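# Stack box, red block and timber on arm3's shelf

## Task

On the top surface of the wooden shelf beside arm3, build a three-item stack. From the bottom up it is the long cardboard box, then the small red wooden block, then the short square timber piece. Each item lies on one of its long faces and sits roughly centred on the item under it, and no item overhangs the edges of the shelf top. Everything else must be left standing. The attempt fails if any item taken from a top ends up resting, unheld, on the floor or on an inner board of a piece of furniture the arms work at.

## Robot and tools

Robots: three i2rt Big YAM arms, arm1, arm2 and arm3, each with a five-finger right hand and a wrist camera. All positions are in one scene frame, in metres, with the origin on the floor and +z up. Quaternions are written w,x,y,z. Each base_link faces along its own +x. arm1 stands at (-0.964, -0.300, 0.821), quat (0.655, -0.003, 0.001, 0.756). arm2 stands at (0.167, -0.137, 0.937), quat (0.913, -0.001, 0.002, -0.408). arm3 stands at (0.809, 0.432, 0.855), quat (0.907, -0.001, 0.006, -0.422). A hand reaches about 1.07 m from the joint1 axis. Loose objects may occasionally get nudged.

Hand frame: the hand point lies 0.045 m in front of the palm. Its +z runs along the straight fingers, +y points out of the palm, and +x runs across the palm away from the thumb. Straight fingers extend 0.06-0.07 m past the point, and their centre lines sit 0.06 m behind it (-y). With the thumb turned fully in front of the palm (hand_thumb_turn -1), the hand can wrap objects about 0.035-0.065 m thick. A thumb-tip to index-pad pinch can hold light items up to about 0.08 m. A wrist bracket on the little-finger side sticks out up to 0.10 m across the palm and can strike things. The camera sits on the little-finger side. With joint6 near -1.3 the camera is on top, its image is upright and the palm faces right.

move: one action for any subset of arm1, arm2, arm3, plus optional cameras (a list drawn from arm1_cam_wrist, arm2_cam_wrist, arm3_cam_wrist, room_a, room_b, all). Each arm gets its own object with these fields.
- joints: absolute targets by name, in radians for the arm joints. The ranges are joint1_rad -2.879..2.879 (turn about the base, positive counter-clockwise from above), joint2_rad 0..3.141 (shoulder, raising is positive), joint3_rad 0..3.019 (elbow, opening is positive), joint4_rad -1.692..1.57 (pitch, fingers up is positive), joint5_rad -1.57..1.57 (side swing, positive to the arm's right) and joint6_rad -2.094..2.094 (roll, positive is clockwise seen from behind the hand). Hand keys all run -1..1: hand_little, hand_ring, hand_middle, hand_index, hand_thumb_bend (+1 straight, -1 curled) and hand_thumb_turn (+1 beside the palm, -1 in front of it). Two more keys are settings, not motions. hand_force_limit runs -1..1, mapping to about 0-10 N at the fingertip (0-15 N for the thumb). hand_speed runs -0.96..1, with full speed from +0.48 upward. At scene start the force limit is 0 and the speed -0.8.
- min_time_s: 0.1..8 s, the shortest duration for that arm's joint motions.
- target: an absolute hand pose [x, y, z, qw, qx, qy, qz] in the scene frame, in the same layout as the printed hand line. The hand travels there in a straight line from hand_target.
- speed: the top speed for that path, 0.002..4.3 m/s, default 0.25. Rotation is capped at twice that figure in rad/s.
When target is used, joints may contain only the hand_ keys. Paths do not steer around obstacles or other arms. Hands can lag, drift or overshoot their paths, especially when the arm is stretched out. A move with no action just reports full state and all images.

wait: seconds (0..10) plus optional cameras. It commands nothing new.
zoom_image: camera plus region [x0,y0,x1,y1] in image pixels, at most 504x504. It works only on the most recent images.
show_instructions: shows the reference image pages.
finished_scene: ends the scene for good, so call it only once the stack is stable.

Results: each arm's state, with joint_positions, Joint velocities (rad/s), joint torques, the hand pose and hand_target. The move line names the arms that were commanded. Arms marked as last shown received no command. Status words: done (hand within 1 cm and 2 degrees), off_target (resting away from the target, possibly still pushing), time_out (a joint ran out of time; on_its_own shows the target it keeps pushing toward), joint command not followed or pose unreachable (a safety check is holding the arm back), and not_followed. hand_stopped_by gives one word per motor (little, ring, middle, index, thumb_bend, thumb_turn): moving, target, force, stalled or fault. The *_load_n values are fingertip loads in newtons, positive when a finger is pushed open. A grip that has slipped shows as loads near 0. If a call is refused or a stop occurs, the later motion calls in the same reply are skipped.

Gripping: a finger motor moves only when its target changes. It locks once it reaches the target or once its load hits the force limit. For a gentle grasp, set hand_speed to -0.94 or lower; at -0.8 or faster, loads can overshoot the limit several times over. To squeeze harder, raise hand_force_limit and then send a target more closed than the current reading. To open, send a target more open than the reading.

Cameras: room_a and room_b are fixed room views; each arm's wrist camera moves with it. Calibration errors amount to millimetres to a few centimetres, so confirm placements in the images.

Avoid: robots pressing or colliding with each other, including one hand closing on another robot's fingers, which can end the scene. Also avoid ramming furniture, dropping or releasing parts while they are still moving, fast swings under joints (each joint runs at its own pace, so the hand can sweep wide), overloading fingers, and holding a stretched arm still for a long time, which overheats the motors and can make the arm collapse. Leave every other object upright, and never leave a moved item lying on the floor or on an inner shelf board.

Each tool is called after "Request:" as name([rows], argument=value, ...), one row to a line, values as JSON.

Reference images:

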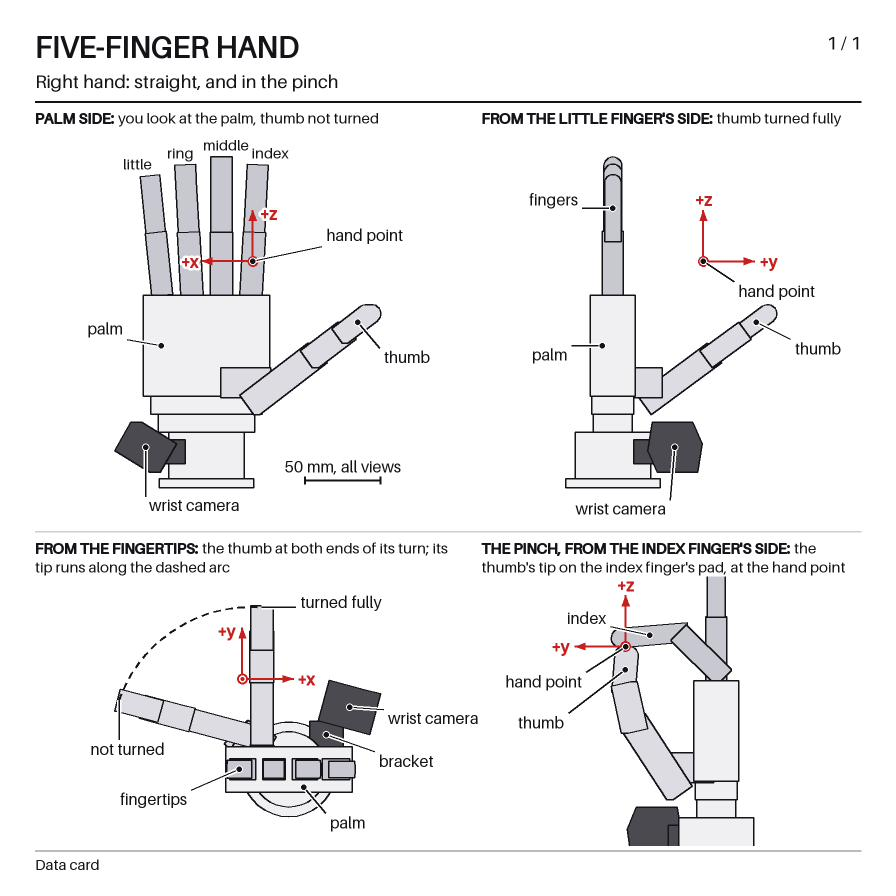

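## Session

Request:
move(cameras=["all"])

Scene clock: 0.00 s.
Joint torques (N m): no reading
Heat: arm1: hottest joint1_rad 35 °C; arm2: hottest joint2_rad 35 °C; arm3: hottest joint3_rad 36 °C.
Joint velocities: within noise
arm1.joint_positions: joint1_rad=-0.333 joint2_rad=+0.590 joint3_rad=+1.456 joint4_rad=-1.377 joint5_rad=-0.035 joint6_rad=-1.580 hand_little=+1.000 hand_ring=+1.000 hand_middle=+1.000 hand_index=+1.000 hand_thumb_turn=+1.000 hand_thumb_bend=+1.000 hand_force_limit=+0.000 hand_speed=-0.800
arm1.joint_status: not commanded
arm1.hand_stopped_by: target,target,target,target,target,target
arm1.little_load_n: 0.0
arm1.ring_load_n: 0.0
arm1.middle_load_n: 0.0
arm1.index_load_n: 0.0
arm1.thumb_bend_load_n: 0.0
arm1.thumb_turn_load_n: 0.0
arm1.hand: x=-0.8728 y=-0.0982 z=+1.3500 quat_wxyz=(-0.329, +0.657, +0.561, +0.382) (m; scene frame)
arm1.hand_target: x=-0.8731 y=-0.0996 z=+1.3604 quat_wxyz=(-0.335, +0.652, +0.557, +0.390) (m; scene frame)
arm1.hand_status: not commanded
arm2.joint_positions: joint1_rad=-0.063 joint2_rad=+0.581 joint3_rad=+1.425 joint4_rad=-1.407 joint5_rad=-0.282 joint6_rad=-1.105 hand_little=+1.000 hand_ring=+1.000 hand_middle=+1.000 hand_index=+1.000 hand_thumb_turn=+1.000 hand_thumb_bend=+1.000 hand_force_limit=+0.000 hand_speed=-0.800
arm2.joint_status: not commanded
arm2.hand_stopped_by: target,target,target,target,target,target
arm2.little_load_n: 0.0
arm2.ring_load_n: 0.0
arm2.middle_load_n: 0.0
arm2.index_load_n: 0.0
arm2.thumb_bend_load_n: 0.0
arm2.thumb_turn_load_n: 0.0
arm2.hand: x=+0.3022 y=-0.2819 z=+1.4264 quat_wxyz=(-0.016, +0.715, -0.496, +0.492) (m; scene frame)
arm2.hand_target: x=+0.3020 y=-0.2816 z=+1.4365 quat_wxyz=(-0.013, +0.712, -0.491, +0.502) (m; scene frame)
arm2.hand_status: not commanded
arm3.joint_positions: joint1_rad=+0.872 joint2_rad=+0.628 joint3_rad=+1.538 joint4_rad=-1.239 joint5_rad=-0.130 joint6_rad=-0.866 hand_little=+1.000 hand_ring=+1.000 hand_middle=+1.000 hand_index=+1.000 hand_thumb_turn=+1.000 hand_thumb_bend=+1.000 hand_force_limit=+0.000 hand_speed=-0.800
arm3.joint_status: not commanded
arm3.hand_stopped_by: target,target,target,target,target,target
arm3.little_load_n: 0.0
arm3.ring_load_n: 0.0
arm3.middle_load_n: 0.0
arm3.index_load_n: 0.0
arm3.thumb_bend_load_n: 0.0
arm3.thumb_turn_load_n: 0.0
arm3.hand: x=+1.0407 y=+0.4294 z=+1.4155 quat_wxyz=(-0.250, +0.777, -0.247, +0.522) (m; scene frame)
arm3.hand_target: x=+1.0389 y=+0.4294 z=+1.4235 quat_wxyz=(-0.252, +0.772, -0.244, +0.529) (m; scene frame)
arm3.hand_status: not commanded
pictures: arm1_cam_wrist, arm2_cam_wrist, arm3_cam_wrist, room_a, room_b

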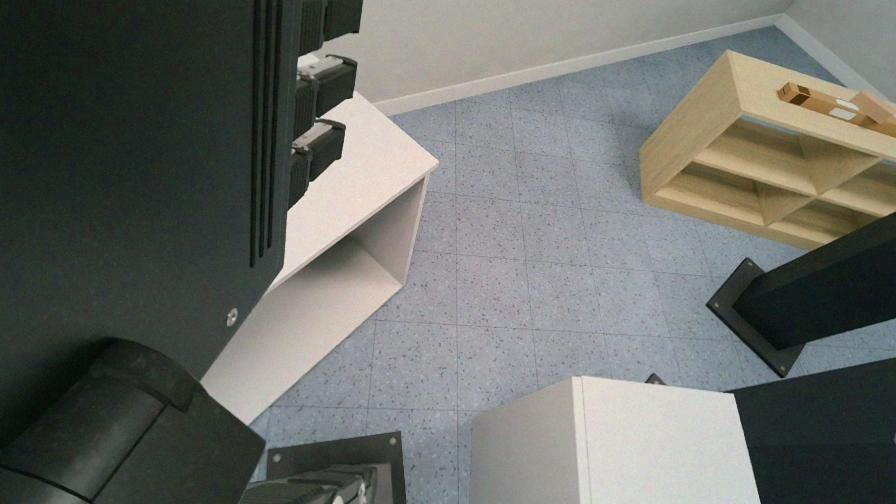

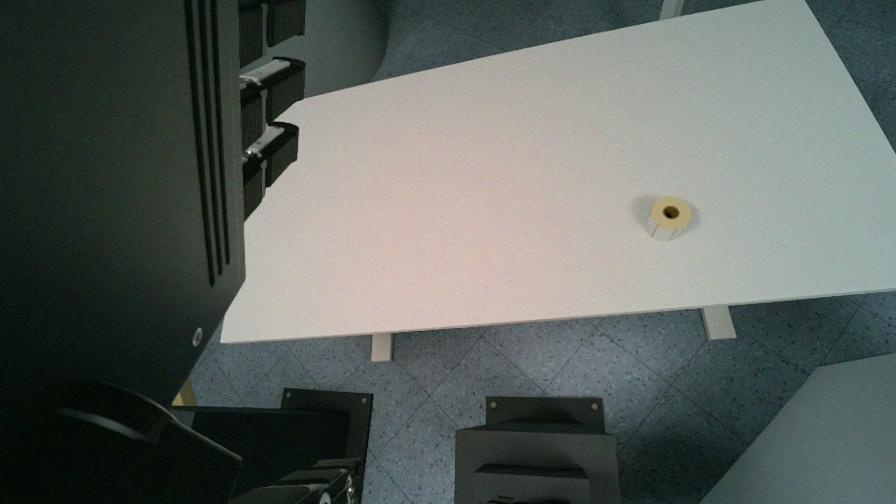

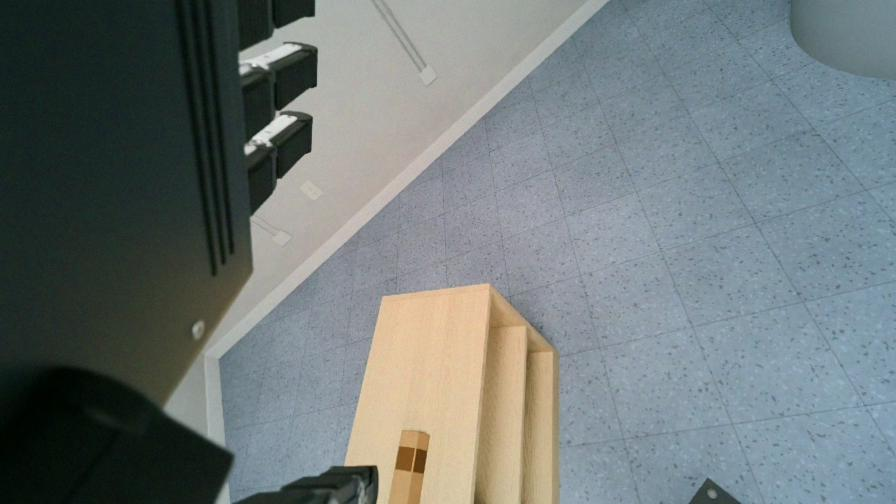

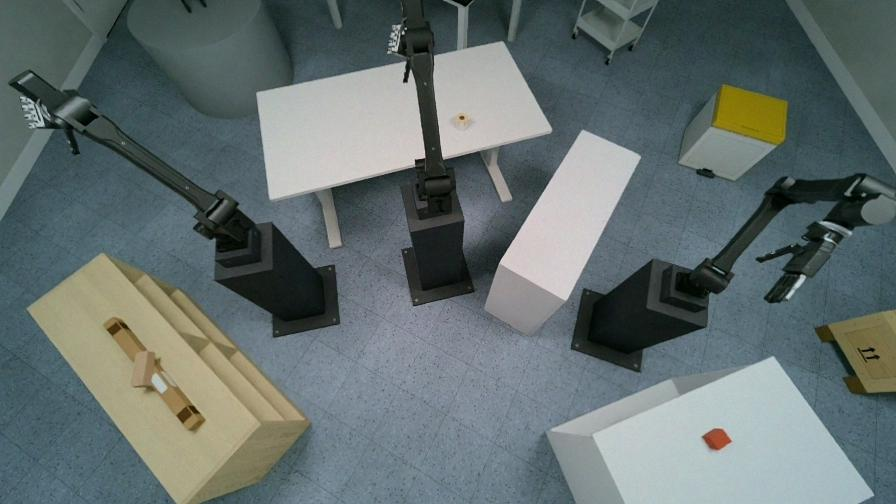

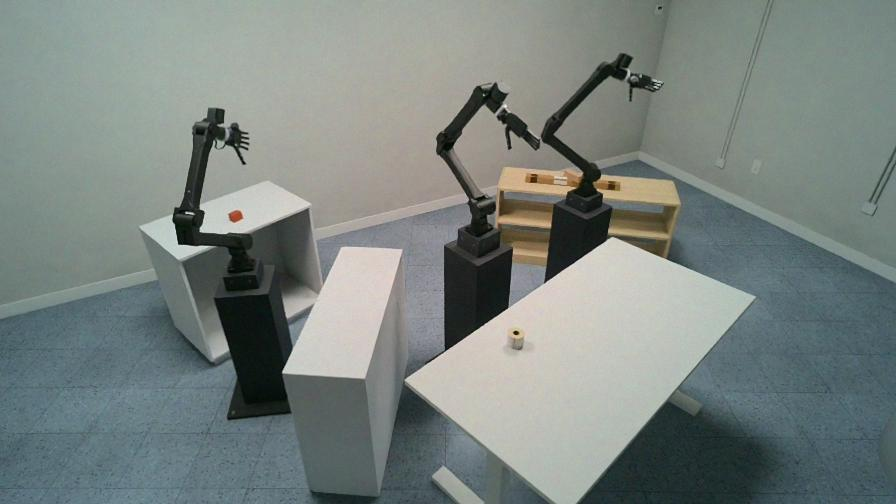

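Request:
zoom_image(camera="room_a", region=[20, 240, 320, 504])

Request:
zoom_image(camera="room_a", region=[540, 340, 896, 504])

Request:
zoom_image(camera="room_b", region=[480, 140, 700, 280])

Request:
zoom_image(camera="arm3_cam_wrist", region=[300, 260, 600, 504])

Scaled by 1.680.

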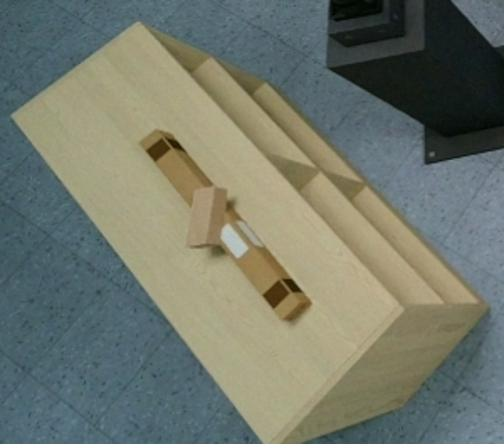

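Scaled by 1.416.

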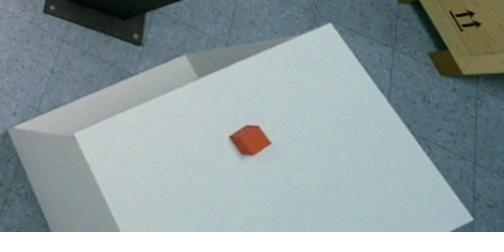

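Scaled by 2.291.

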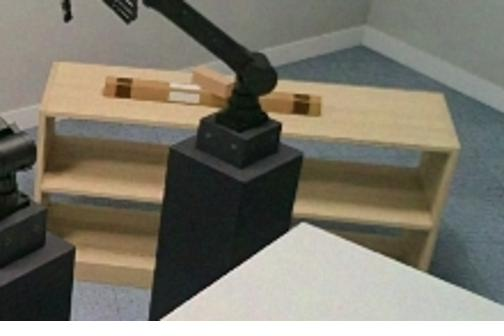

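Scaled by 1.680.

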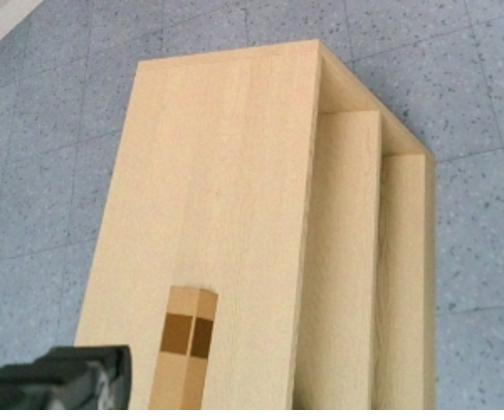

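Request:
move(arm1={"joints": {"joint1_rad": 0.24, "joint5_rad": 0.0, "joint6_rad": 0.0, "hand_thumb_turn": -1.0}, "min_time_s": 3}, arm3={"joints": {"joint1_rad": 2.41, "joint5_rad": 0.0, "joint6_rad": 0.0, "hand_thumb_turn": -1.0}, "min_time_s": 4}, cameras=[])

Request:
move(arm1={"target": [-1.16, 0.20, 1.02, 0.3357, -0.9224, -0.1793, 0.0652]}, arm3={"target": [0.83, 0.92, 1.0, 0.3419, -0.9396, 0.0163, -0.0059]}, cameras=["arm1_cam_wrist", "arm3_cam_wrist", "room_a", "room_b"])

Scene clock: 11.77 s.
Joint torques (N m): arm1=[1.85 2.43 9.18 1.61 0.16 0.06] | arm2=[-0.09 1.79 9.22 3 -0.14 -0.01] | arm3=[1.85 2.78 7.98 2.35 0.27 0.19]
Heat: arm1: hottest joint1_rad 35 °C; arm2: hottest joint2_rad 35 °C; arm3: hottest joint3_rad 37 °C.
move: arm1 done; arm3 done
Joint velocities: within noise
arm1.joint_positions: joint1_rad=+0.232 joint2_rad=+0.590 joint3_rad=+1.456 joint4_rad=-1.377 joint5_rad=-0.003 joint6_rad=-0.011 hand_little=+1.000 hand_ring=+1.000 hand_middle=+1.000 hand_index=+1.000 hand_thumb_turn=-1.000 hand_thumb_bend=+1.000 hand_force_limit=+0.000 hand_speed=-0.800
arm1.joint_status: all done
arm1.hand_stopped_by: target,target,target,target,target,target
arm1.little_load_n: 0.0
arm1.ring_load_n: 0.0
arm1.middle_load_n: 0.0
arm1.index_load_n: -0.5
arm1.thumb_bend_load_n: 0.0
arm1.thumb_turn_load_n: 0.0
arm1.hand: x=-1.0662 y=-0.1255 z=+1.3239 quat_wxyz=(-0.494, +0.848, +0.167, -0.091)
arm1.hand_target: x=-1.0685 y=-0.1275 z=+1.3342 quat_wxyz=(-0.504, +0.842, +0.166, -0.098)
arm1.hand_status: not commanded
arm2: as last shown
arm2.index_load_n: 0.5
arm3.joint_positions: joint1_rad=+2.397 joint2_rad=+0.628 joint3_rad=+1.538 joint4_rad=-1.239 joint5_rad=-0.012 joint6_rad=-0.020 hand_little=+1.000 hand_ring=+1.000 hand_middle=+1.000 hand_index=+1.000 hand_thumb_turn=-1.000 hand_thumb_bend=+1.000 hand_force_limit=+0.000 hand_speed=-0.800
arm3.joint_status: all done
arm3.hand_stopped_by: target,target,target,target,target,target
arm3.little_load_n: 0.0
arm3.ring_load_n: 0.0
arm3.middle_load_n: 0.0
arm3.index_load_n: 0.0
arm3.thumb_bend_load_n: 0.0
arm3.thumb_turn_load_n: 0.0
arm3.hand: x=+0.7944 y=+0.6550 z=+1.4212 quat_wxyz=(-0.583, +0.812, -0.010, +0.010)
arm3.hand_target: x=+0.7908 y=+0.6531 z=+1.4297 quat_wxyz=(-0.591, +0.807, -0.013, +0.002)
arm3.hand_status: not commanded

Scene clock: 14.70 s.
Joint torques (N m): arm1=[-0.91 -12.45 14.27 1.74 0.11 -0.15] | arm2=[-0.15 1.73 9.29 2.97 -0.13 -0.01] | arm3=[-0.26 -10.11 11.4 2.3 0.25 -0.22]
Heat: arm1: hottest joint1_rad 35 °C; arm2: hottest joint2_rad 35 °C; arm3: hottest joint3_rad 37 °C.
move: arm1 off_target; arm3 off_target
Joint velocities: within noise
arm1.joint_positions: joint1_rad=+0.178 joint2_rad=+1.427 joint3_rad=+1.185 joint4_rad=-0.711 joint5_rad=-0.046 joint6_rad=-0.046 hand_little=+1.000 hand_ring=+1.000 hand_middle=+1.000 hand_index=+1.000 hand_thumb_turn=-1.000 hand_thumb_bend=+1.000 hand_force_limit=+0.000 hand_speed=-0.800
arm1.joint_status: not commanded
arm1.hand_stopped_by: target,target,target,target,target,target
arm1.little_load_n: 0.0
arm1.ring_load_n: 0.0
arm1.middle_load_n: 0.0
arm1.index_load_n: 0.0
arm1.thumb_bend_load_n: 0.0
arm1.thumb_turn_load_n: 0.0
arm1.hand: x=-1.1599 y=+0.1729 z=+0.9870 quat_wxyz=(-0.295, +0.936, +0.181, -0.062)
arm1.hand_target: x=-1.1592 y=+0.1980 z=+1.0163 quat_wxyz=(-0.332, +0.925, +0.178, -0.061)
arm1.hand_status: off_target (0.043 m and 5.0 deg from the pose sent, 0.455 m and 20.4 deg at the start)
arm2: as last shown
arm2.index_load_n: 0.0
arm3.joint_positions: joint1_rad=+2.341 joint2_rad=+1.346 joint3_rad=+0.974 joint4_rad=-0.565 joint5_rad=-0.033 joint6_rad=-0.039 hand_little=+1.000 hand_ring=+1.000 hand_middle=+1.000 hand_index=+1.000 hand_thumb_turn=-1.000 hand_thumb_bend=+1.000 hand_force_limit=+0.000 hand_speed=-0.800
arm3.joint_status: not commanded
arm3.hand_stopped_by: target,target,target,target,target,target
arm3.little_load_n: 0.0
arm3.ring_load_n: 0.0
arm3.middle_load_n: 0.0
arm3.index_load_n: 0.0
arm3.thumb_bend_load_n: 0.0
arm3.thumb_turn_load_n: 0.0
arm3.hand: x=+0.8233 y=+0.9006 z=+0.9802 quat_wxyz=(-0.313, +0.949, -0.026, +0.000)
arm3.hand_target: x=+0.8335 y=+0.9177 z=+0.9971 quat_wxyz=(-0.337, +0.941, -0.023, +0.010)
arm3.hand_status: off_target (0.029 m and 3.7 deg from the pose sent, 0.499 m and 31.3 deg at the start)
arm1_cam_wrist: T_world_to_cam=[[0.53538, -0.59712, -0.59733, 1.32192], [-0.5628, -0.77956, 0.27486, -0.78998], [-0.62978, 0.18902, -0.75342, 0.09427]] pos_world=[-1.09296, 0.1557, 1.07779]
arm3_cam_wrist: T_world_to_cam=[[0.16694, -0.7968, -0.58072, 1.14893], [-0.8322, -0.42973, 0.35039, 0.72271], [-0.52875, 0.42478, -0.73484, 0.89037]] pos_world=[0.88041, 0.84782, 1.06826]

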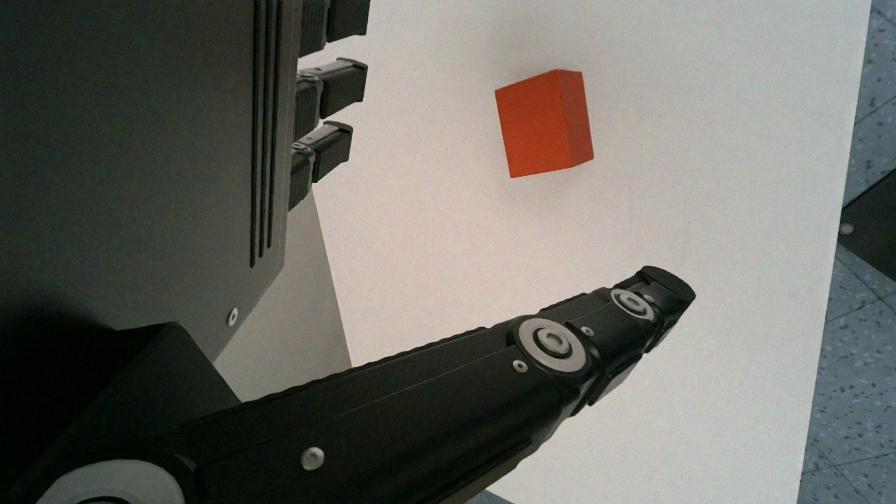

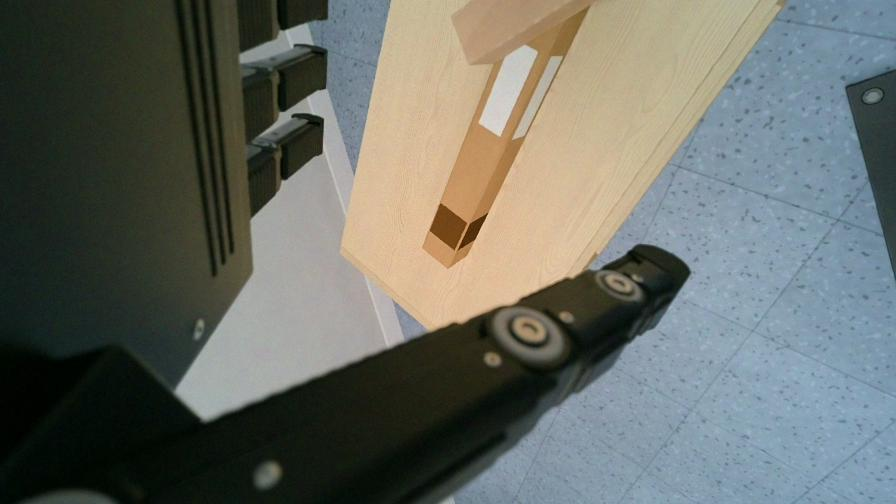

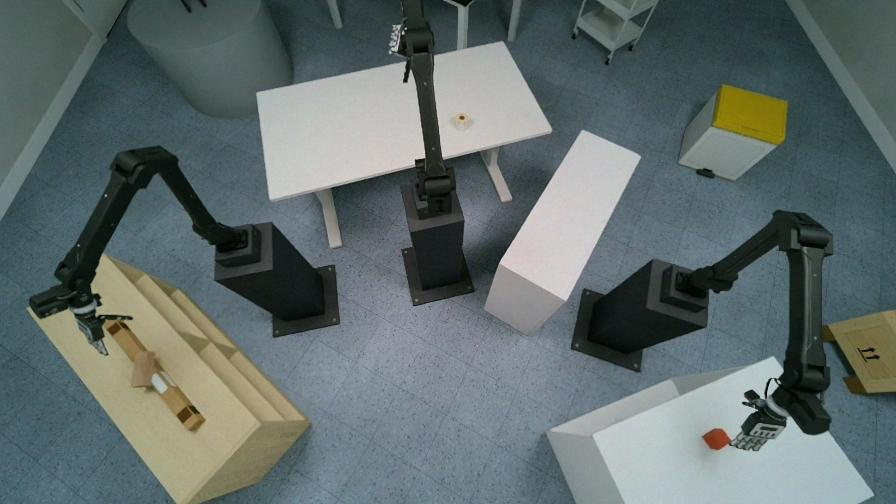

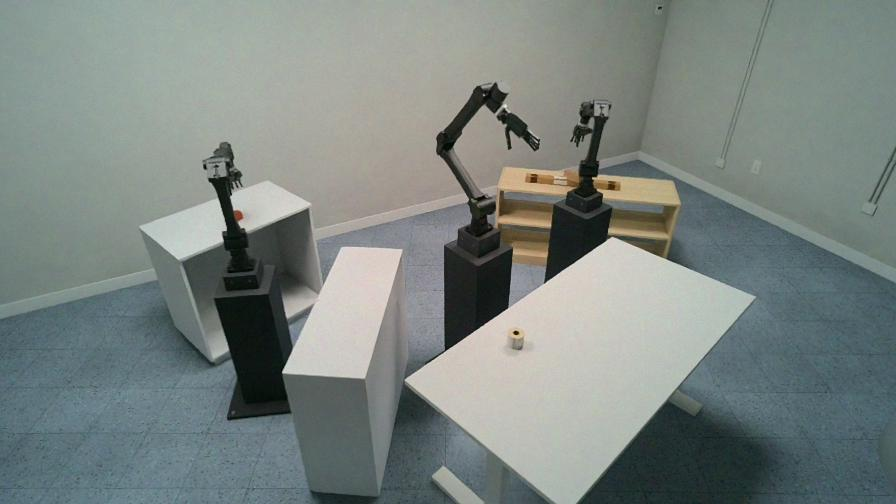

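Request:
move(arm1={"target": [-1.187, 0.24, 0.97, 0.4603, -0.7511, -0.4036, 0.2473], "speed": 0.15, "joints": {"hand_index": 0.5, "hand_middle": 0.5}}, cameras=["arm1_cam_wrist", "room_a", "room_b"])

Scene clock: 21.03 s.
Joint torques (N m): arm1=[-0.97 -13.1 9.02 1.94 -0.45 -0.18] | arm2=[-0.21 1.67 9.21 3.02 -0.14 -0.01] | arm3=[-0.21 -10.17 11.4 2.3 0.24 -0.21]
Heat: arm1: hottest joint1_rad 35 °C; arm2: hottest joint2_rad 35 °C; arm3: hottest joint3_rad 38 °C.
move: arm1 off_target
Joint velocities: within noise
arm1.joint_positions: joint1_rad=+0.045 joint2_rad=+1.562 joint3_rad=+1.109 joint4_rad=-0.188 joint5_rad=-0.704 joint6_rad=-0.430 hand_little=+1.000 hand_ring=+1.000 hand_middle=+0.500 hand_index=+0.500 hand_thumb_turn=-1.000 hand_thumb_bend=+1.000 hand_force_limit=+0.000 hand_speed=-0.800
arm1.joint_status: all done
arm1.hand_stopped_by: target,target,target,target,target,target
arm1.little_load_n: 0.0
arm1.ring_load_n: 0.0
arm1.middle_load_n: 0.0
arm1.index_load_n: 0.0
arm1.thumb_bend_load_n: 0.0
arm1.thumb_turn_load_n: 0.0
arm1.hand: x=-1.1952 y=+0.2330 z=+0.9732 quat_wxyz=(-0.452, +0.754, +0.402, -0.254)
arm1.hand_target: x=-1.1881 y=+0.2395 z=+0.9693 quat_wxyz=(-0.459, +0.752, +0.403, -0.249)
arm1.hand_status: off_target (0.011 m and 1.3 deg from the pose sent, 0.074 m and 44.0 deg at the start)
arm2, arm3: as last shown
arm1_cam_wrist: T_world_to_cam=[[0.47267, 0.0011, -0.88124, 1.43046], [0.03658, -0.99916, 0.01837, 0.25793], [-0.88048, -0.04092, -0.47232, -0.46929]] pos_world=[-1.09877, 0.23693, 1.03418]

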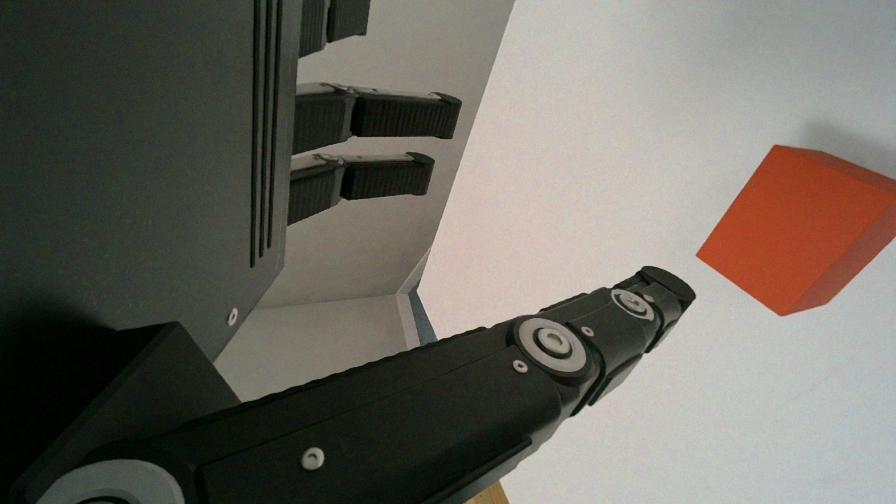

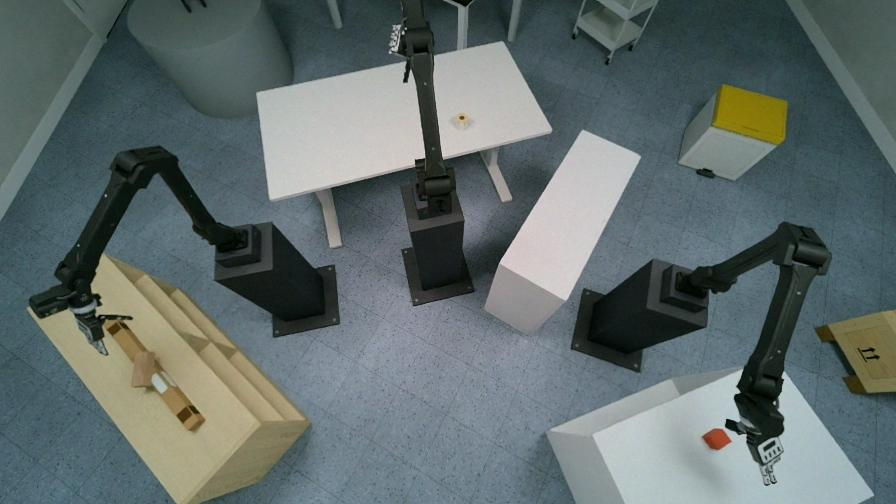

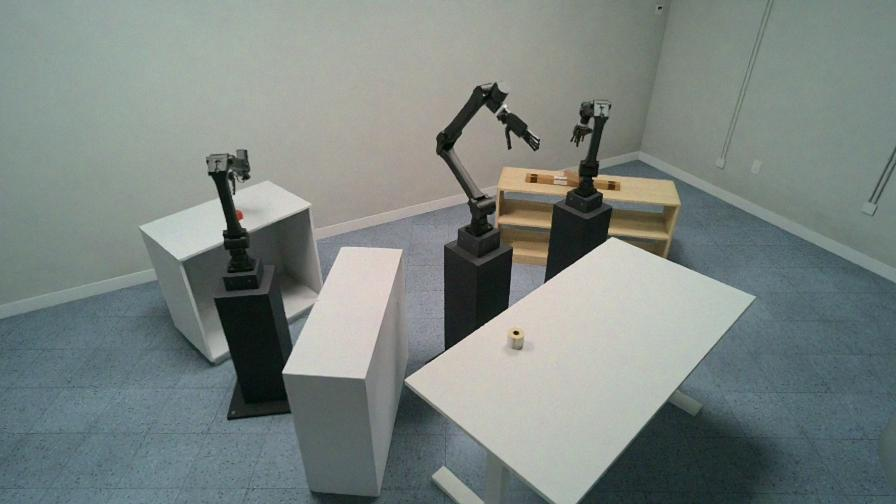

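Request:
move(arm1={"target": [-1.180, 0.2315, 0.85, 0.4405, -0.7629, -0.4099, 0.2367], "speed": 0.1}, cameras=["arm1_cam_wrist", "room_b"])

Request:
zoom_image(camera="room_b", region=[180, 130, 320, 250])

Scene clock: 23.87 s.
Joint torques (N m): arm1=[-0.97 -14.1 7.54 1.91 -0.13 -0.15] | arm2=[-0.26 1.32 9.25 3.11 -0.13 -0.03] | arm3=[-0.15 -10.11 11.43 2.32 0.25 -0.22]
Heat: arm1: hottest joint1_rad 35 °C; arm2: hottest joint2_rad 35 °C; arm3: hottest joint3_rad 38 °C.
move: arm1 off_target
Joint velocities: within noise
arm1.joint_positions: joint1_rad=+0.045 joint2_rad=+1.730 joint3_rad=+0.982 joint4_rad=+0.047 joint5_rad=-0.687 joint6_rad=-0.473 hand_little=+1.000 hand_ring=+1.000 hand_middle=+0.500 hand_index=+0.500 hand_thumb_turn=-1.000 hand_thumb_bend=+1.000 hand_force_limit=+0.000 hand_speed=-0.800
arm1.joint_status: not commanded
arm1.hand_stopped_by: target,target,target,target,target,target
arm1.little_load_n: 0.0
arm1.ring_load_n: 0.0
arm1.middle_load_n: 0.0
arm1.index_load_n: 0.0
arm1.thumb_bend_load_n: 0.0
arm1.thumb_turn_load_n: 0.0
arm1.hand: x=-1.1883 y=+0.2239 z=+0.8543 quat_wxyz=(-0.433, +0.764, +0.411, -0.245)
arm1.hand_target: x=-1.1798 y=+0.2307 z=+0.8514 quat_wxyz=(-0.441, +0.762, +0.410, -0.236)
arm1.hand_status: off_target (0.012 m and 1.3 deg from the pose sent, 0.124 m and 2.8 deg at the start)
arm2, arm3: as last shown
arm1_cam_wrist: T_world_to_cam=[[0.50899, -0.01714, -0.8606, 1.352], [0.04263, -0.99807, 0.04509, 0.23489], [-0.85972, -0.05964, -0.50728, -0.46099]] pos_world=[-1.09449, 0.23011, 0.9191]

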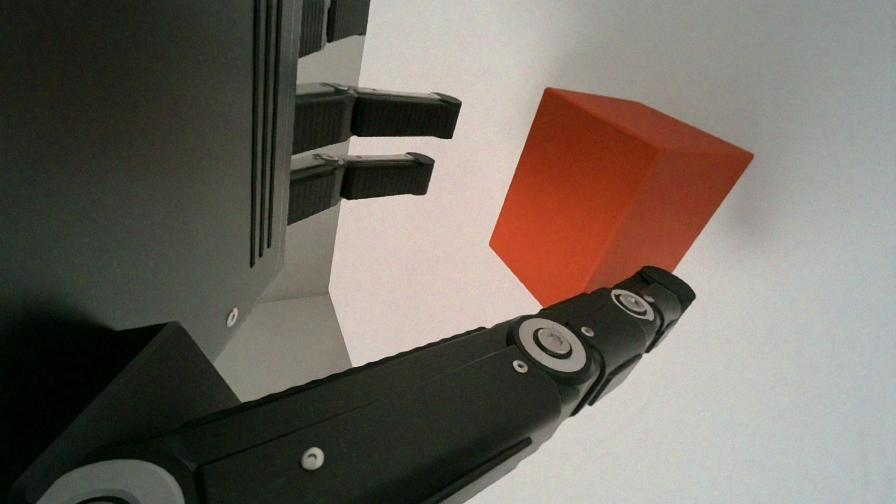

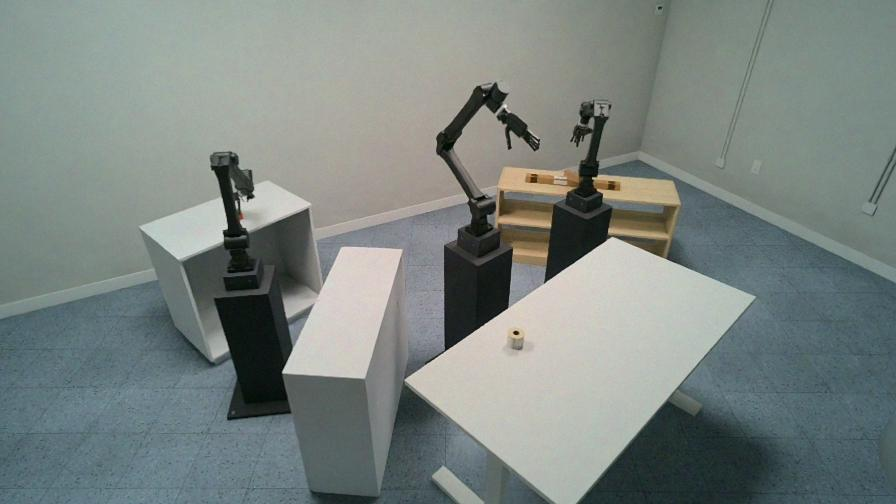

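Scaled by 3.600.

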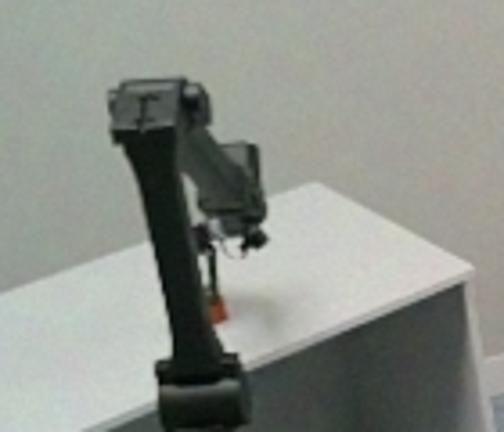

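Request:
move(arm1={"target": [-1.183, 0.232, 0.815, 0.4405, -0.7629, -0.4099, 0.2367], "speed": 0.06}, cameras=["arm1_cam_wrist"])

Scene clock: 26.10 s.
Joint torques (N m): arm1=[-0.44 -14.39 6.89 1.94 -0.12 -0.1] | arm2=[0.03 1.85 9.25 2.93 -0.15 -0.06] | arm3=[-0.26 -10.23 11.4 2.32 0.26 -0.21]
Heat: arm1: hottest joint1_rad 35 °C; arm2: hottest joint2_rad 35 °C; arm3: hottest joint3_rad 39 °C.
move: arm1 done
Joint velocities: within noise
arm1.joint_positions: joint1_rad=+0.045 joint2_rad=+1.806 joint3_rad=+0.967 joint4_rad=+0.142 joint5_rad=-0.684 joint6_rad=-0.473 hand_little=+1.000 hand_ring=+1.000 hand_middle=+0.500 hand_index=+0.500 hand_thumb_turn=-1.000 hand_thumb_bend=+1.000 hand_force_limit=+0.000 hand_speed=-0.800
arm1.joint_status: not commanded
arm1.hand_stopped_by: target,target,target,target,target,target
arm1.little_load_n: -0.5
arm1.ring_load_n: 0.0
arm1.middle_load_n: 0.0
arm1.index_load_n: 0.0
arm1.thumb_bend_load_n: -0.5
arm1.thumb_turn_load_n: 0.0
arm1.hand: x=-1.1883 y=+0.2271 z=+0.8190 quat_wxyz=(-0.434, +0.764, +0.411, -0.244)
arm1.hand_target: x=-1.1830 y=+0.2311 z=+0.8146 quat_wxyz=(-0.440, +0.763, +0.410, -0.237)
arm1.hand_status: done (0.008 m and 1.1 deg from the pose sent, 0.040 m and 1.3 deg at the start)
arm2, arm3: as last shown
arm1_cam_wrist: T_world_to_cam=[[0.51011, -0.01534, -0.85997, 1.32206], [0.04029, -0.99832, 0.04171, 0.23966], [-0.85916, -0.05593, -0.50863, -0.47783]] pos_world=[-1.09459, 0.23282, 0.8839]

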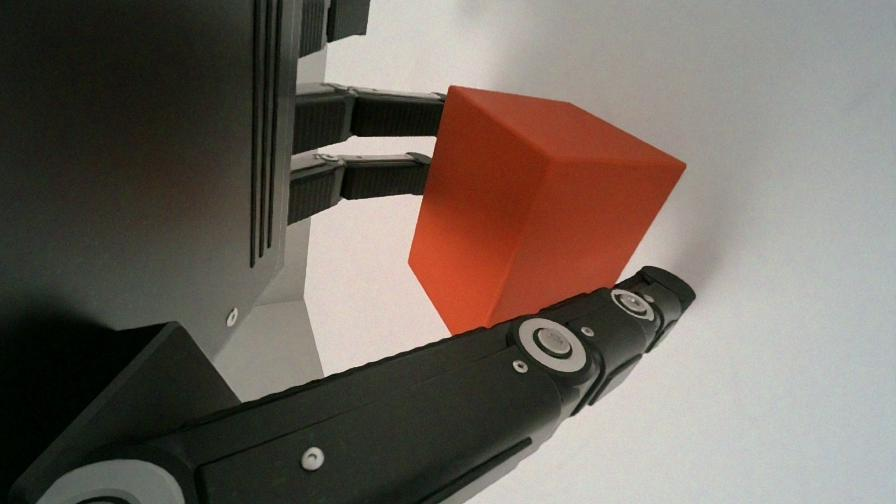

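Request:
move(arm1={"joints": {"hand_speed": -0.92, "hand_force_limit": -0.3, "hand_index": 0.0, "hand_middle": 0.0, "hand_thumb_bend": 0.2}}, cameras=["arm1_cam_wrist"])

Scene clock: 31.83 s.
Joint torques (N m): arm1=[-0.44 -14.33 6.87 1.99 -0.12 -0.1] | arm2=[0.44 1.61 9.24 2.99 -0.15 -0.01] | arm3=[-0.21 -10.05 11.41 2.3 0.25 -0.22]
Heat: arm1: hottest joint1_rad 35 °C; arm2: hottest joint3_rad 36 °C; arm3: hottest joint3_rad 39 °C.
move: arm1 off_target
Joint velocities: within noise
arm1.joint_positions: joint1_rad=+0.045 joint2_rad=+1.806 joint3_rad=+0.967 joint4_rad=+0.142 joint5_rad=-0.684 joint6_rad=-0.473 hand_little=+1.000 hand_ring=+1.000 hand_middle=+0.002 hand_index=+0.000 hand_thumb_turn=-1.000 hand_thumb_bend=+0.742 hand_force_limit=-0.300 hand_speed=-0.920
arm1.joint_status: hand_thumb_bend off_target (ended at +0.742, target +0.200); the others done
arm1.hand_stopped_by: target,target,force,target,force,target
arm1.little_load_n: 0.0
arm1.ring_load_n: 0.0
arm1.middle_load_n: 4.5
arm1.index_load_n: 1.5
arm1.thumb_bend_load_n: 5.5
arm1.thumb_turn_load_n: 0.0
arm1.hand: x=-1.1883 y=+0.2271 z=+0.8190 quat_wxyz=(-0.434, +0.764, +0.411, -0.244)
arm1.hand_target: x=-1.1830 y=+0.2311 z=+0.8146 quat_wxyz=(-0.440, +0.763, +0.410, -0.237)
arm1.hand_status: not commanded
arm2, arm3: as last shown
arm3.thumb_bend_load_n: -0.5
arm1_cam_wrist: T_world_to_cam=[[0.51011, -0.01534, -0.85997, 1.32206], [0.04029, -0.99832, 0.04171, 0.23966], [-0.85916, -0.05593, -0.50863, -0.47783]] pos_world=[-1.09459, 0.23282, 0.8839]

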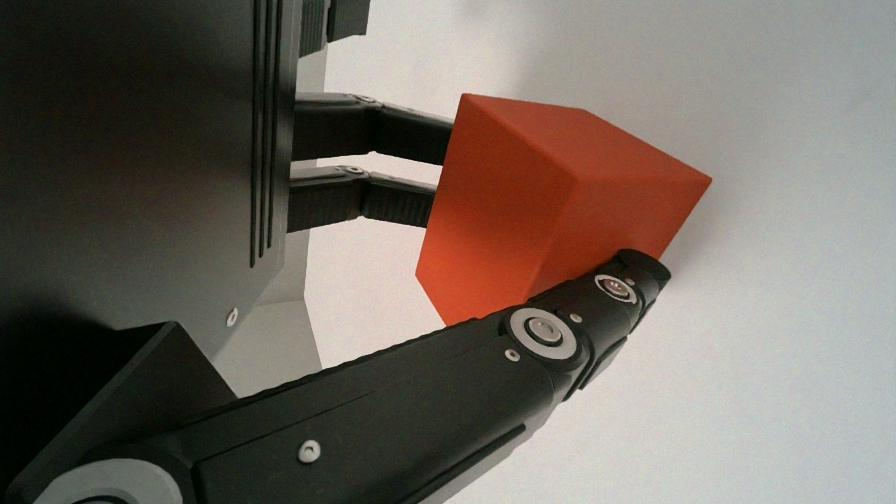

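Request:
move(arm1={"joints": {"hand_index": -0.1, "hand_middle": -0.02}})

Request:
move(arm1={"target": [-1.18, 0.228, 0.87, 0.4405, -0.7629, -0.4099, 0.2367], "speed": 0.06}, cameras=["arm1_cam_wrist", "room_b"])

Scene clock: 32.67 s.
Joint torques (N m): arm1=[-0.44 -14.39 6.89 1.99 -0.12 -0.1] | arm2=[-0.32 1.14 9.35 2.99 -0.14 -0.01] | arm3=[-0.21 -10.17 11.4 2.28 0.25 -0.22]
Heat: arm1: hottest joint1_rad 35 °C; arm2: hottest joint3_rad 36 °C; arm3: hottest joint3_rad 39 °C.
move: arm1 off_target
Joint velocities: within noise
arm1.joint_positions: joint1_rad=+0.045 joint2_rad=+1.806 joint3_rad=+0.967 joint4_rad=+0.142 joint5_rad=-0.684 joint6_rad=-0.473 hand_little=+1.000 hand_ring=+1.000 hand_middle=+0.002 hand_index=-0.020 hand_thumb_turn=-1.000 hand_thumb_bend=+0.742 hand_force_limit=-0.300 hand_speed=-0.920
arm1.joint_status: hand_middle off_target (ended at +0.002, target -0.020); hand_index off_target (ended at -0.020, target -0.100)
arm1.hand_stopped_by: target,target,force,force,force,target
arm1.little_load_n: 0.0
arm1.ring_load_n: 0.0
arm1.middle_load_n: 3.5
arm1.index_load_n: 3.5
arm1.thumb_bend_load_n: 6.5
arm1.thumb_turn_load_n: 0.0
arm1.hand: x=-1.1883 y=+0.2271 z=+0.8190 quat_wxyz=(-0.434, +0.764, +0.411, -0.244)
arm1.hand_target: x=-1.1830 y=+0.2311 z=+0.8146 quat_wxyz=(-0.440, +0.763, +0.410, -0.237)
arm1.hand_status: not commanded
arm2, arm3: as last shown
arm2.thumb_bend_load_n: -0.5
arm3.thumb_bend_load_n: 0.0
pictures: none

Scene clock: 34.30 s.
Joint torques (N m): arm1=[-0.85 -16.5 9.44 0.76 -0.23 -0.14] | arm2=[-0.03 1.38 9.33 3.02 -0.12 -0.05] | arm3=[-0.26 -10.11 11.41 2.32 0.25 -0.21]
Heat: arm1: hottest joint1_rad 35 °C; arm2: hottest joint3_rad 36 °C; arm3: hottest joint3_rad 39 °C.
move: arm1 off_target
Joint velocities: within noise
arm1.joint_positions: joint1_rad=+0.045 joint2_rad=+1.722 joint3_rad=+0.967 joint4_rad=+0.031 joint5_rad=-0.684 joint6_rad=-0.480 hand_little=+1.000 hand_ring=+1.000 hand_middle=+0.002 hand_index=-0.020 hand_thumb_turn=-1.000 hand_thumb_bend=+0.742 hand_force_limit=-0.300 hand_speed=-0.920
arm1.joint_status: not commanded
arm1.hand_stopped_by: target,target,force,force,force,target
arm1.little_load_n: 0.0
arm1.ring_load_n: 0.0
arm1.middle_load_n: 3.5
arm1.index_load_n: 3.5
arm1.thumb_bend_load_n: 7.0
arm1.thumb_turn_load_n: -0.5
arm1.hand: x=-1.1858 y=+0.2154 z=+0.8499 quat_wxyz=(-0.425, +0.768, +0.412, -0.245)
arm1.hand_target: x=-1.1798 y=+0.2284 z=+0.8694 quat_wxyz=(-0.441, +0.761, +0.413, -0.235)
arm1.hand_status: off_target (0.024 m and 2.2 deg from the pose sent, 0.052 m and 1.1 deg at the start)
arm2.joint_positions: joint1_rad=-0.063 joint2_rad=+0.581 joint3_rad=+1.425 joint4_rad=-1.407 joint5_rad=-0.282 joint6_rad=-1.105 hand_little=+1.000 hand_ring=+1.000 hand_middle=+1.000 hand_index=+1.000 hand_thumb_turn=+1.000 hand_thumb_bend=+1.000 hand_force_limit=+0.000 hand_speed=-0.800
arm2.joint_status: not commanded
arm2.hand_stopped_by: target,target,target,target,target,target
arm2.little_load_n: 0.0
arm2.ring_load_n: 0.0
arm2.middle_load_n: 0.0
arm2.index_load_n: 0.0
arm2.thumb_bend_load_n: 0.0
arm2.thumb_turn_load_n: 0.0
arm2.hand: x=+0.3022 y=-0.2819 z=+1.4264 quat_wxyz=(-0.016, +0.715, -0.496, +0.492)
arm2.hand_target: x=+0.3020 y=-0.2816 z=+1.4365 quat_wxyz=(-0.013, +0.712, -0.491, +0.502)
arm2.hand_status: not commanded
arm3: as last shown
arm1_cam_wrist: T_world_to_cam=[[0.51736, -0.03061, -0.85522, 1.35504], [0.04363, -0.99712, 0.06208, 0.213], [-0.85465, -0.06943, -0.51454, -0.44738]] pos_world=[-1.09269, 0.2228, 0.91544]

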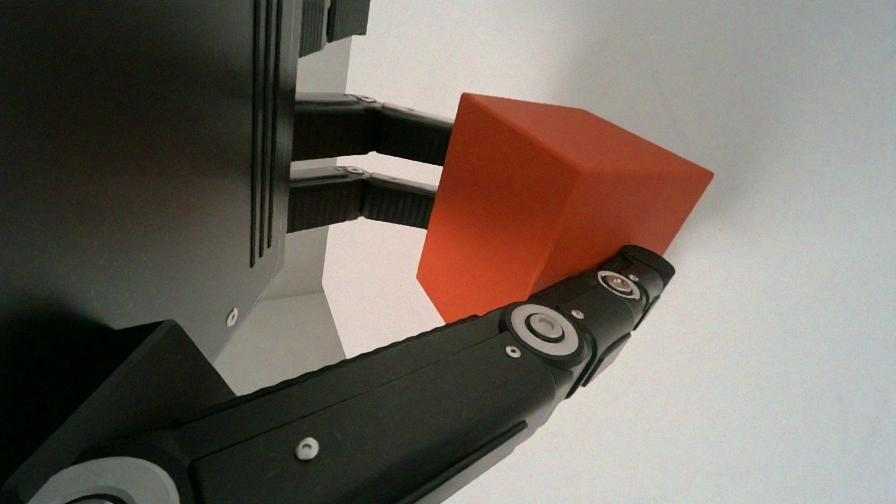

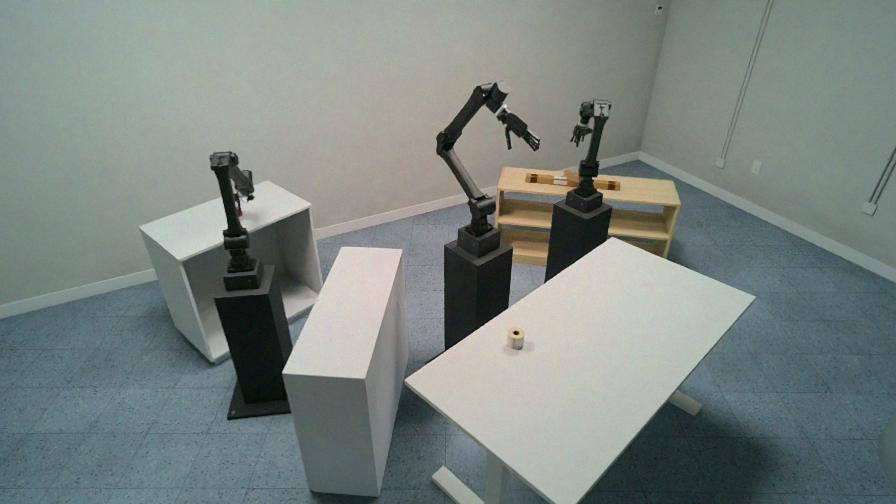

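Request:
move(arm1={"target": [-1.17, 0.21, 1.02, 0.4405, -0.7629, -0.4099, 0.2367], "speed": 0.15})

Request:
move(arm1={"joints": {"joint1_rad": -1.80}, "min_time_s": 4}, cameras=["arm1_cam_wrist", "room_a", "room_b"])

Scene clock: 36.80 s.
Joint torques (N m): arm1=[-1.03 -13.51 14.24 0.7 -0.53 -0.12] | arm2=[-0.09 1.38 9.25 2.92 -0.13 -0.06] | arm3=[-0.21 -10.05 11.41 2.32 0.25 -0.22]
Heat: arm1: hottest joint3_rad 36 °C; arm2: hottest joint3_rad 36 °C; arm3: hottest joint3_rad 40 °C.
move: arm1 off_target
Joint velocities: within noise
arm1.joint_positions: joint1_rad=+0.031 joint2_rad=+1.460 joint3_rad=+1.082 joint4_rad=-0.378 joint5_rad=-0.687 joint6_rad=-0.485 hand_little=+1.000 hand_ring=+1.000 hand_middle=+0.002 hand_index=-0.020 hand_thumb_turn=-1.000 hand_thumb_bend=+0.742 hand_force_limit=-0.300 hand_speed=-0.920
arm1.joint_status: not commanded
arm1.hand_stopped_by: target,target,force,force,force,target
arm1.little_load_n: 0.0
arm1.ring_load_n: 0.0
arm1.middle_load_n: 3.5
arm1.index_load_n: 3.0
arm1.thumb_bend_load_n: 7.0
arm1.thumb_turn_load_n: -1.0
arm1.hand: x=-1.1745 y=+0.1912 z=+0.9870 quat_wxyz=(-0.413, +0.777, +0.406, -0.247)
arm1.hand_target: x=-1.1701 y=+0.2098 z=+1.0200 quat_wxyz=(-0.441, +0.763, +0.410, -0.236)
arm1.hand_status: off_target (0.038 m and 3.7 deg from the pose sent, 0.171 m and 2.2 deg at the start)
arm2, arm3: as last shown
pictures: none

Scene clock: 41.27 s.
Joint torques (N m): arm1=[-0.21 -13.45 14.3 0.7 -0.44 -0.13] | arm2=[0.09 1.26 9.39 2.92 -0.13 -0.03] | arm3=[-0.26 -10.11 11.4 2.32 0.25 -0.21]
Heat: arm1: hottest joint3_rad 36 °C; arm2: hottest joint3_rad 36 °C; arm3: hottest joint3_rad 40 °C.
move: arm1 done
Joint velocities: within noise
arm1.joint_positions: joint1_rad=-1.797 joint2_rad=+1.460 joint3_rad=+1.082 joint4_rad=-0.378 joint5_rad=-0.688 joint6_rad=-0.486 hand_little=+1.000 hand_ring=+1.000 hand_middle=+0.002 hand_index=-0.020 hand_thumb_turn=-1.000 hand_thumb_bend=+0.742 hand_force_limit=-0.300 hand_speed=-0.920
arm1.joint_status: all done
arm1.hand_stopped_by: target,target,force,force,force,target
arm1.little_load_n: 0.0
arm1.ring_load_n: 0.0
arm1.middle_load_n: 3.5
arm1.index_load_n: 3.5
arm1.thumb_bend_load_n: 6.5
arm1.thumb_turn_load_n: -0.5
arm1.hand: x=-0.4369 y=-0.2215 z=+0.9926 quat_wxyz=(-0.449, +0.796, -0.364, +0.181)
arm1.hand_target: x=-0.4210 y=-0.2240 z=+1.0257 quat_wxyz=(-0.458, +0.792, -0.346, +0.207)
arm1.hand_status: not commanded
arm2: as last shown
arm3.joint_positions: joint1_rad=+2.341 joint2_rad=+1.346 joint3_rad=+0.974 joint4_rad=-0.565 joint5_rad=-0.033 joint6_rad=-0.039 hand_little=+1.000 hand_ring=+1.000 hand_middle=+1.000 hand_index=+1.000 hand_thumb_turn=-1.000 hand_thumb_bend=+1.000 hand_force_limit=+0.000 hand_speed=-0.800
arm3.joint_status: not commanded
arm3.hand_stopped_by: target,target,target,target,target,target
arm3.little_load_n: 0.0
arm3.ring_load_n: 0.0
arm3.middle_load_n: -0.5
arm3.index_load_n: 0.0
arm3.thumb_bend_load_n: -0.5
arm3.thumb_turn_load_n: 0.0
arm3.hand: x=+0.8233 y=+0.9006 z=+0.9802 quat_wxyz=(-0.313, +0.949, -0.026, +0.000)
arm3.hand_target: x=+0.8335 y=+0.9177 z=+0.9971 quat_wxyz=(-0.337, +0.941, -0.023, +0.010)
arm3.hand_status: not commanded
arm1_cam_wrist: T_world_to_cam=[[-0.17982, -0.49235, -0.85162, 0.66577], [-0.97252, 0.21913, 0.07867, -0.45526], [0.14788, 0.84236, -0.51822, 0.87935]] pos_world=[-0.45307, -0.31318, 1.0585]

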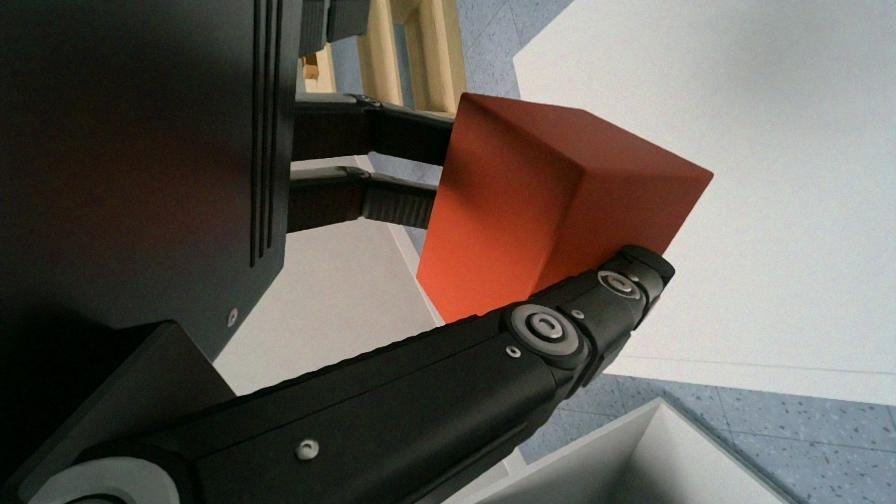

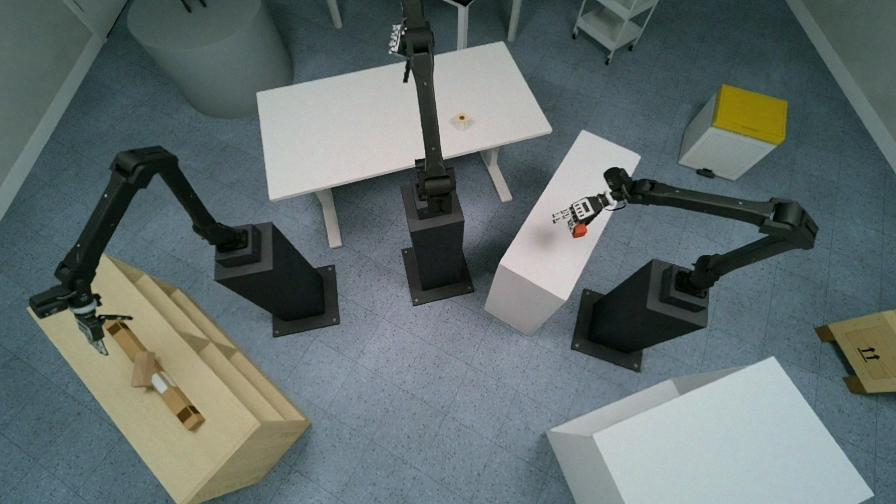

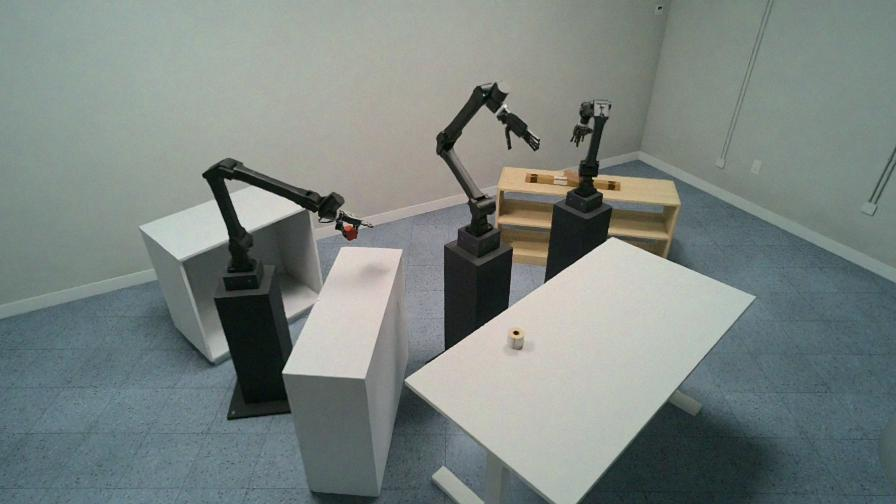

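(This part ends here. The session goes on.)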